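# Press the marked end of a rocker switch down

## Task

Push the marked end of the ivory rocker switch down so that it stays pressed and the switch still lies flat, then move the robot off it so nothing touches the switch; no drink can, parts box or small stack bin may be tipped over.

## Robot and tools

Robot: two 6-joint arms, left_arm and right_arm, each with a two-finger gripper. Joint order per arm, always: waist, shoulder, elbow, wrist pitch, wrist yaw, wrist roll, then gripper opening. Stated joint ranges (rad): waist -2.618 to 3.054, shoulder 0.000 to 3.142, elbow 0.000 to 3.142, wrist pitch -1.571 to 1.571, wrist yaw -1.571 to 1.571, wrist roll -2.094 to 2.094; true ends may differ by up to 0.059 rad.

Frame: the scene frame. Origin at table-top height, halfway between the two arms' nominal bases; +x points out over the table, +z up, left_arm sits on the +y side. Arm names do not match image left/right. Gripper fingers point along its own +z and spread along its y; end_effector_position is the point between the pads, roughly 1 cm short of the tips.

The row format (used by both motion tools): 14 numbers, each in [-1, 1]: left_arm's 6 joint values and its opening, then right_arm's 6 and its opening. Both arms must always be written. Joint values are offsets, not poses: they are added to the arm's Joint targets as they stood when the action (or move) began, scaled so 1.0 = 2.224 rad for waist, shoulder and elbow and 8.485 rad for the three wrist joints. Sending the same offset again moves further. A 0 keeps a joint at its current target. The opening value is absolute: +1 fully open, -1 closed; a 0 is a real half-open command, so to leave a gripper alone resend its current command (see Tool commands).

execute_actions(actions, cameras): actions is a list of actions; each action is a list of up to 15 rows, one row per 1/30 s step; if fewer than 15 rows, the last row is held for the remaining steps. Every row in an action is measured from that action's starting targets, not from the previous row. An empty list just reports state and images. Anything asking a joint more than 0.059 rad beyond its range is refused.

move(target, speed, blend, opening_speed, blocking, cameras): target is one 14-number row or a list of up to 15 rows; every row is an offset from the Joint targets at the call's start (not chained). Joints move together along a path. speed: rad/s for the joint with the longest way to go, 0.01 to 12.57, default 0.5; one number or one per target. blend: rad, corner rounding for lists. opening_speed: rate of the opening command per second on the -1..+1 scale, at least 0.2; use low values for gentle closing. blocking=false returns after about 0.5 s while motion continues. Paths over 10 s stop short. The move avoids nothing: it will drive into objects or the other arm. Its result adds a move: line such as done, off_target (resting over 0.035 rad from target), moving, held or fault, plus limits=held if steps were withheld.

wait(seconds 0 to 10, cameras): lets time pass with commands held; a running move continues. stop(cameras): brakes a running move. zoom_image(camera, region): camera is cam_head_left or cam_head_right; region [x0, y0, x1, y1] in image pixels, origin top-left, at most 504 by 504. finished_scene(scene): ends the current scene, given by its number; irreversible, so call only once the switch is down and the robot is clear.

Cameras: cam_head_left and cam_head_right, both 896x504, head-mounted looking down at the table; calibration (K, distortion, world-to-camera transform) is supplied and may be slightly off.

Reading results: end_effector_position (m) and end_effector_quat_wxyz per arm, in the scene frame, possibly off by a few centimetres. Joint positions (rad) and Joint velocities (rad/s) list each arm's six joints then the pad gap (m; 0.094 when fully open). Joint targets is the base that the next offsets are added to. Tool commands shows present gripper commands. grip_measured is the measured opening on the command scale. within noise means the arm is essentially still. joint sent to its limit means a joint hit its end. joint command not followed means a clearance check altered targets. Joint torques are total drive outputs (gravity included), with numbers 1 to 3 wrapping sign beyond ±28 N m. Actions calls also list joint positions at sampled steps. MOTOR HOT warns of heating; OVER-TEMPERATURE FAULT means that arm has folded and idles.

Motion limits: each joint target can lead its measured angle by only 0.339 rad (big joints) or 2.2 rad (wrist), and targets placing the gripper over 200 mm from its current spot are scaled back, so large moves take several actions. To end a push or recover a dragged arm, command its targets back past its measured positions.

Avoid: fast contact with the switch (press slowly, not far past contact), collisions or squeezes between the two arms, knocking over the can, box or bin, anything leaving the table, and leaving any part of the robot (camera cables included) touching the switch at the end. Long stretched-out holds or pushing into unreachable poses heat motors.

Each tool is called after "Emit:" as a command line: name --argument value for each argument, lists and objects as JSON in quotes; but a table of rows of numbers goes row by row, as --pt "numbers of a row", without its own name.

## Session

Emit:
execute_actions --actions '[]'

Scene clock: 0.00 s.
left_arm: end_effector_position=(+0.4252, +0.2846, +0.1121) grip_measured=+1.000 end_effector_quat_wxyz=(+0.604, -0.041, +0.796, +0.012) | right_arm: end_effector_position=(+0.4148, -0.2792, +0.1161) grip_measured=+1.000 end_effector_quat_wxyz=(+0.622, +0.064, +0.779, -0.053)
Joint positions: left_arm=[0.015 1.501 0.327 0.9 -0.072 -0.052 0.094] | right_arm=[-0.001 1.617 0.385 1.006 0.133 0.026 0.094]
Joint velocities: within noise
Joint torques (N m): no reading
Heat: left arm: 24 °C; right arm: 27 °C.
Joint targets: left_arm=[0.015 1.492 0.336 0.909 -0.072 -0.052] | right_arm=[-0.001 1.609 0.393 1.009 0.134 0.026]
Tool commands: left_gripper/opening=+1.0 right_gripper/opening=+1.0

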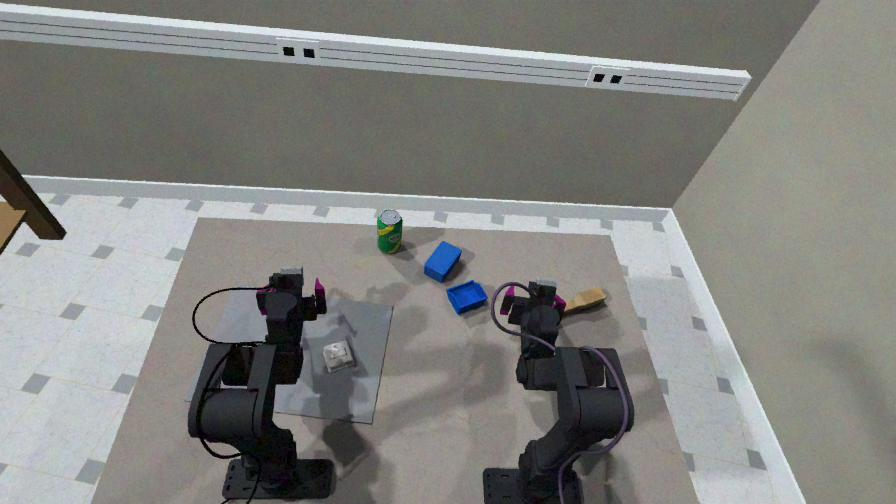

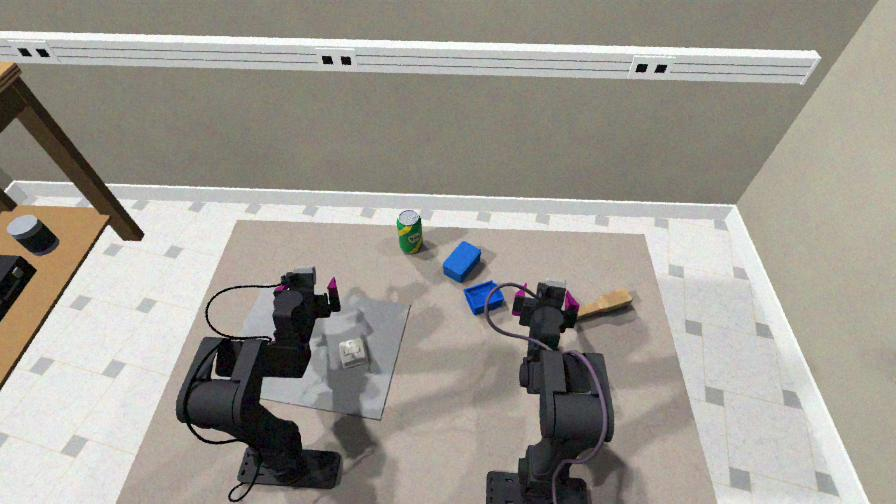

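Emit:
zoom_image --camera "cam_head_left" --region '[304, 328, 374, 384]'

Emit:
zoom_image --camera "cam_head_right" --region '[318, 325, 388, 381]'

Scaled by 7.200 from the camera's 896x504 image, which has a finer 1280x720 frame.

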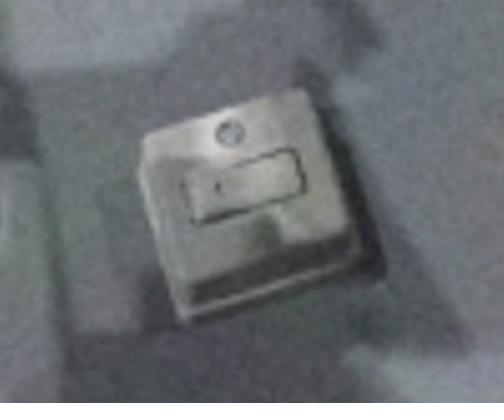

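Scaled by 7.200 from the camera's 896x504 image, which has a finer 1280x720 frame.

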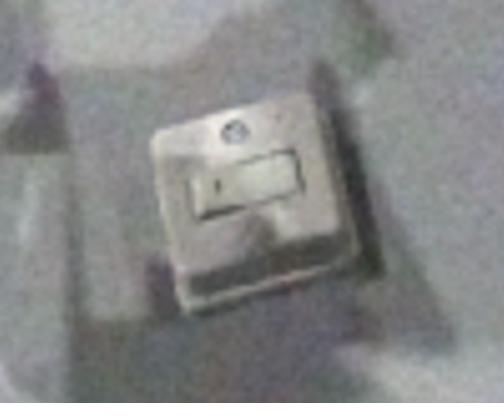

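Emit:
move --pt "-0.13813 -0.10881 0.27608 -0.15427 0.00849 0.00613 -1 0 0 0 0 0 0 1" --pt "-0.13813 0.05607 0.36776 -0.23771 0.00849 0.00613 -1 0 0 0 0 0 0 1" --pt "-0.13813 0.08745 0.28597 -0.20911 0.00849 0.00613 -1 0 0 0 0 0 0 1" --pt "-0.13813 0.0879 0.28597 -0.20911 0.00849 0.00613 -1 0 0 0 0 0 0 1" --pt "-0.13813 0.05607 0.36776 -0.23771 0.00849 0.00613 -1 0 0 0 0 0 0 1" --pt "0.1 -0.08 0.27608 -0.16 0.00849 0.00613 -1 0 0 0 0 0 0 1" --speed '[1.5, 1.5, 0.35, 0.1, 1.0, 1.5]' --blend '[0.3, 0.05, 0, 0, 0.1, 0]' --opening_speed 1.6

Emit:
zoom_image --camera "cam_head_left" --region '[304, 328, 374, 384]'

Emit:
zoom_image --camera "cam_head_right" --region '[318, 325, 388, 381]'

Scene clock: 8.93 s.
left_arm: end_effector_position=(+0.3985, +0.3531, +0.1524) grip_measured=-0.995 end_effector_quat_wxyz=(+0.349, -0.106, +0.930, +0.037) | right_arm: end_effector_position=(+0.4145, -0.2793, +0.1151) grip_measured=+1.000 end_effector_quat_wxyz=(+0.620, +0.064, +0.780, -0.054)
Joint positions: left_arm=[0.234 1.34 0.956 -0.469 -0.003 -0.011 0] | right_arm=[-0.001 1.617 0.385 1.002 0.134 0.026 0.094]
Joint velocities: within noise
Joint torques (N m): left_arm=[0.24 -6.6 7.41 1.95 0.05 0.08] | right_arm=[0.01 -5.31 5.97 2.14 0.01 -0.03]
Heat: left arm: 25 °C; right arm: 30 °C.
Joint targets: left_arm=[0.237 1.314 0.950 -0.448 0.000 0.000] | right_arm=[-0.001 1.609 0.393 1.009 0.134 0.026]
move: done

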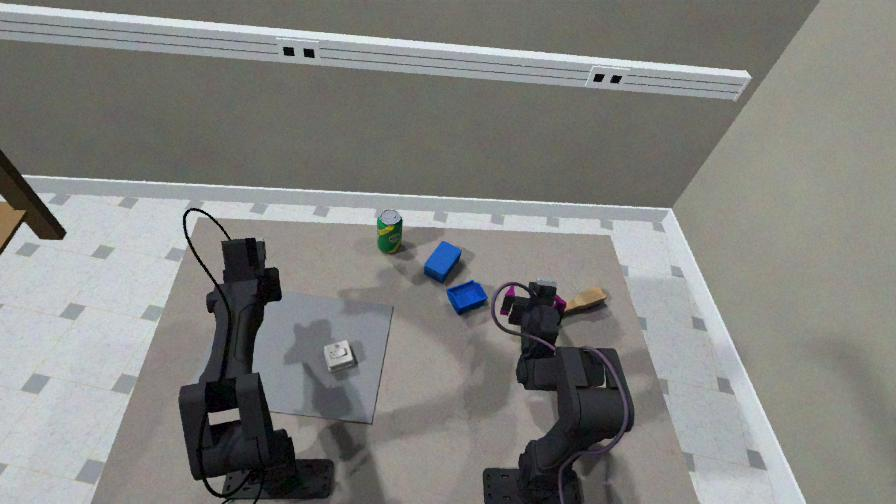

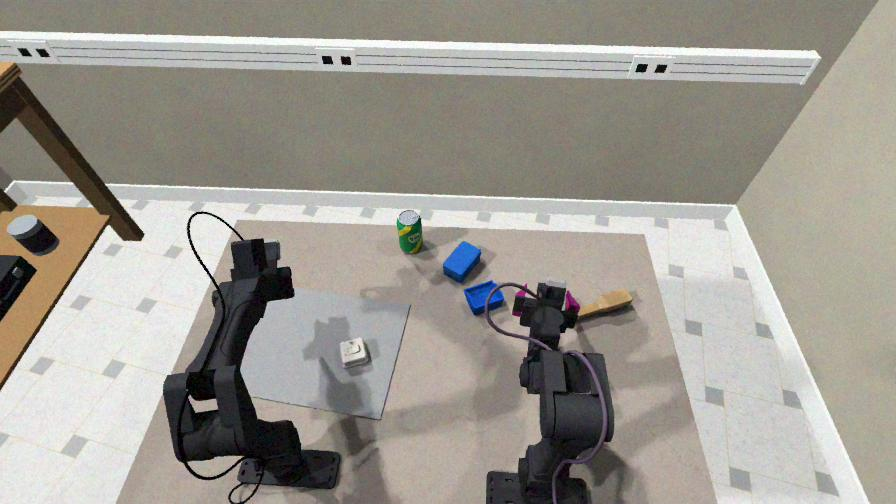

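Scaled by 7.200 from the camera's 896x504 image, which has a finer 1280x720 frame.

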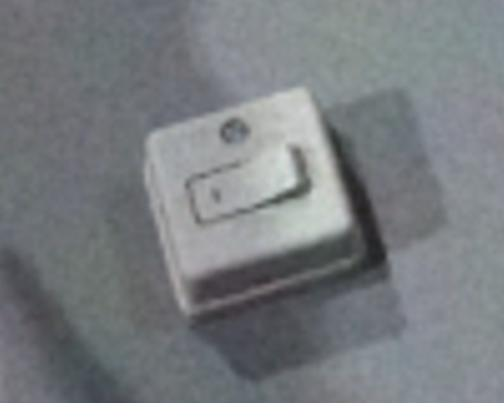

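Scaled by 7.200 from the camera's 896x504 image, which has a finer 1280x720 frame.

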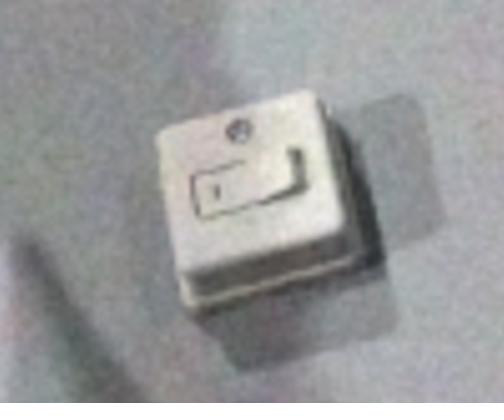

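Emit:
finished_scene --scene 3

The scene is finished: the task was done.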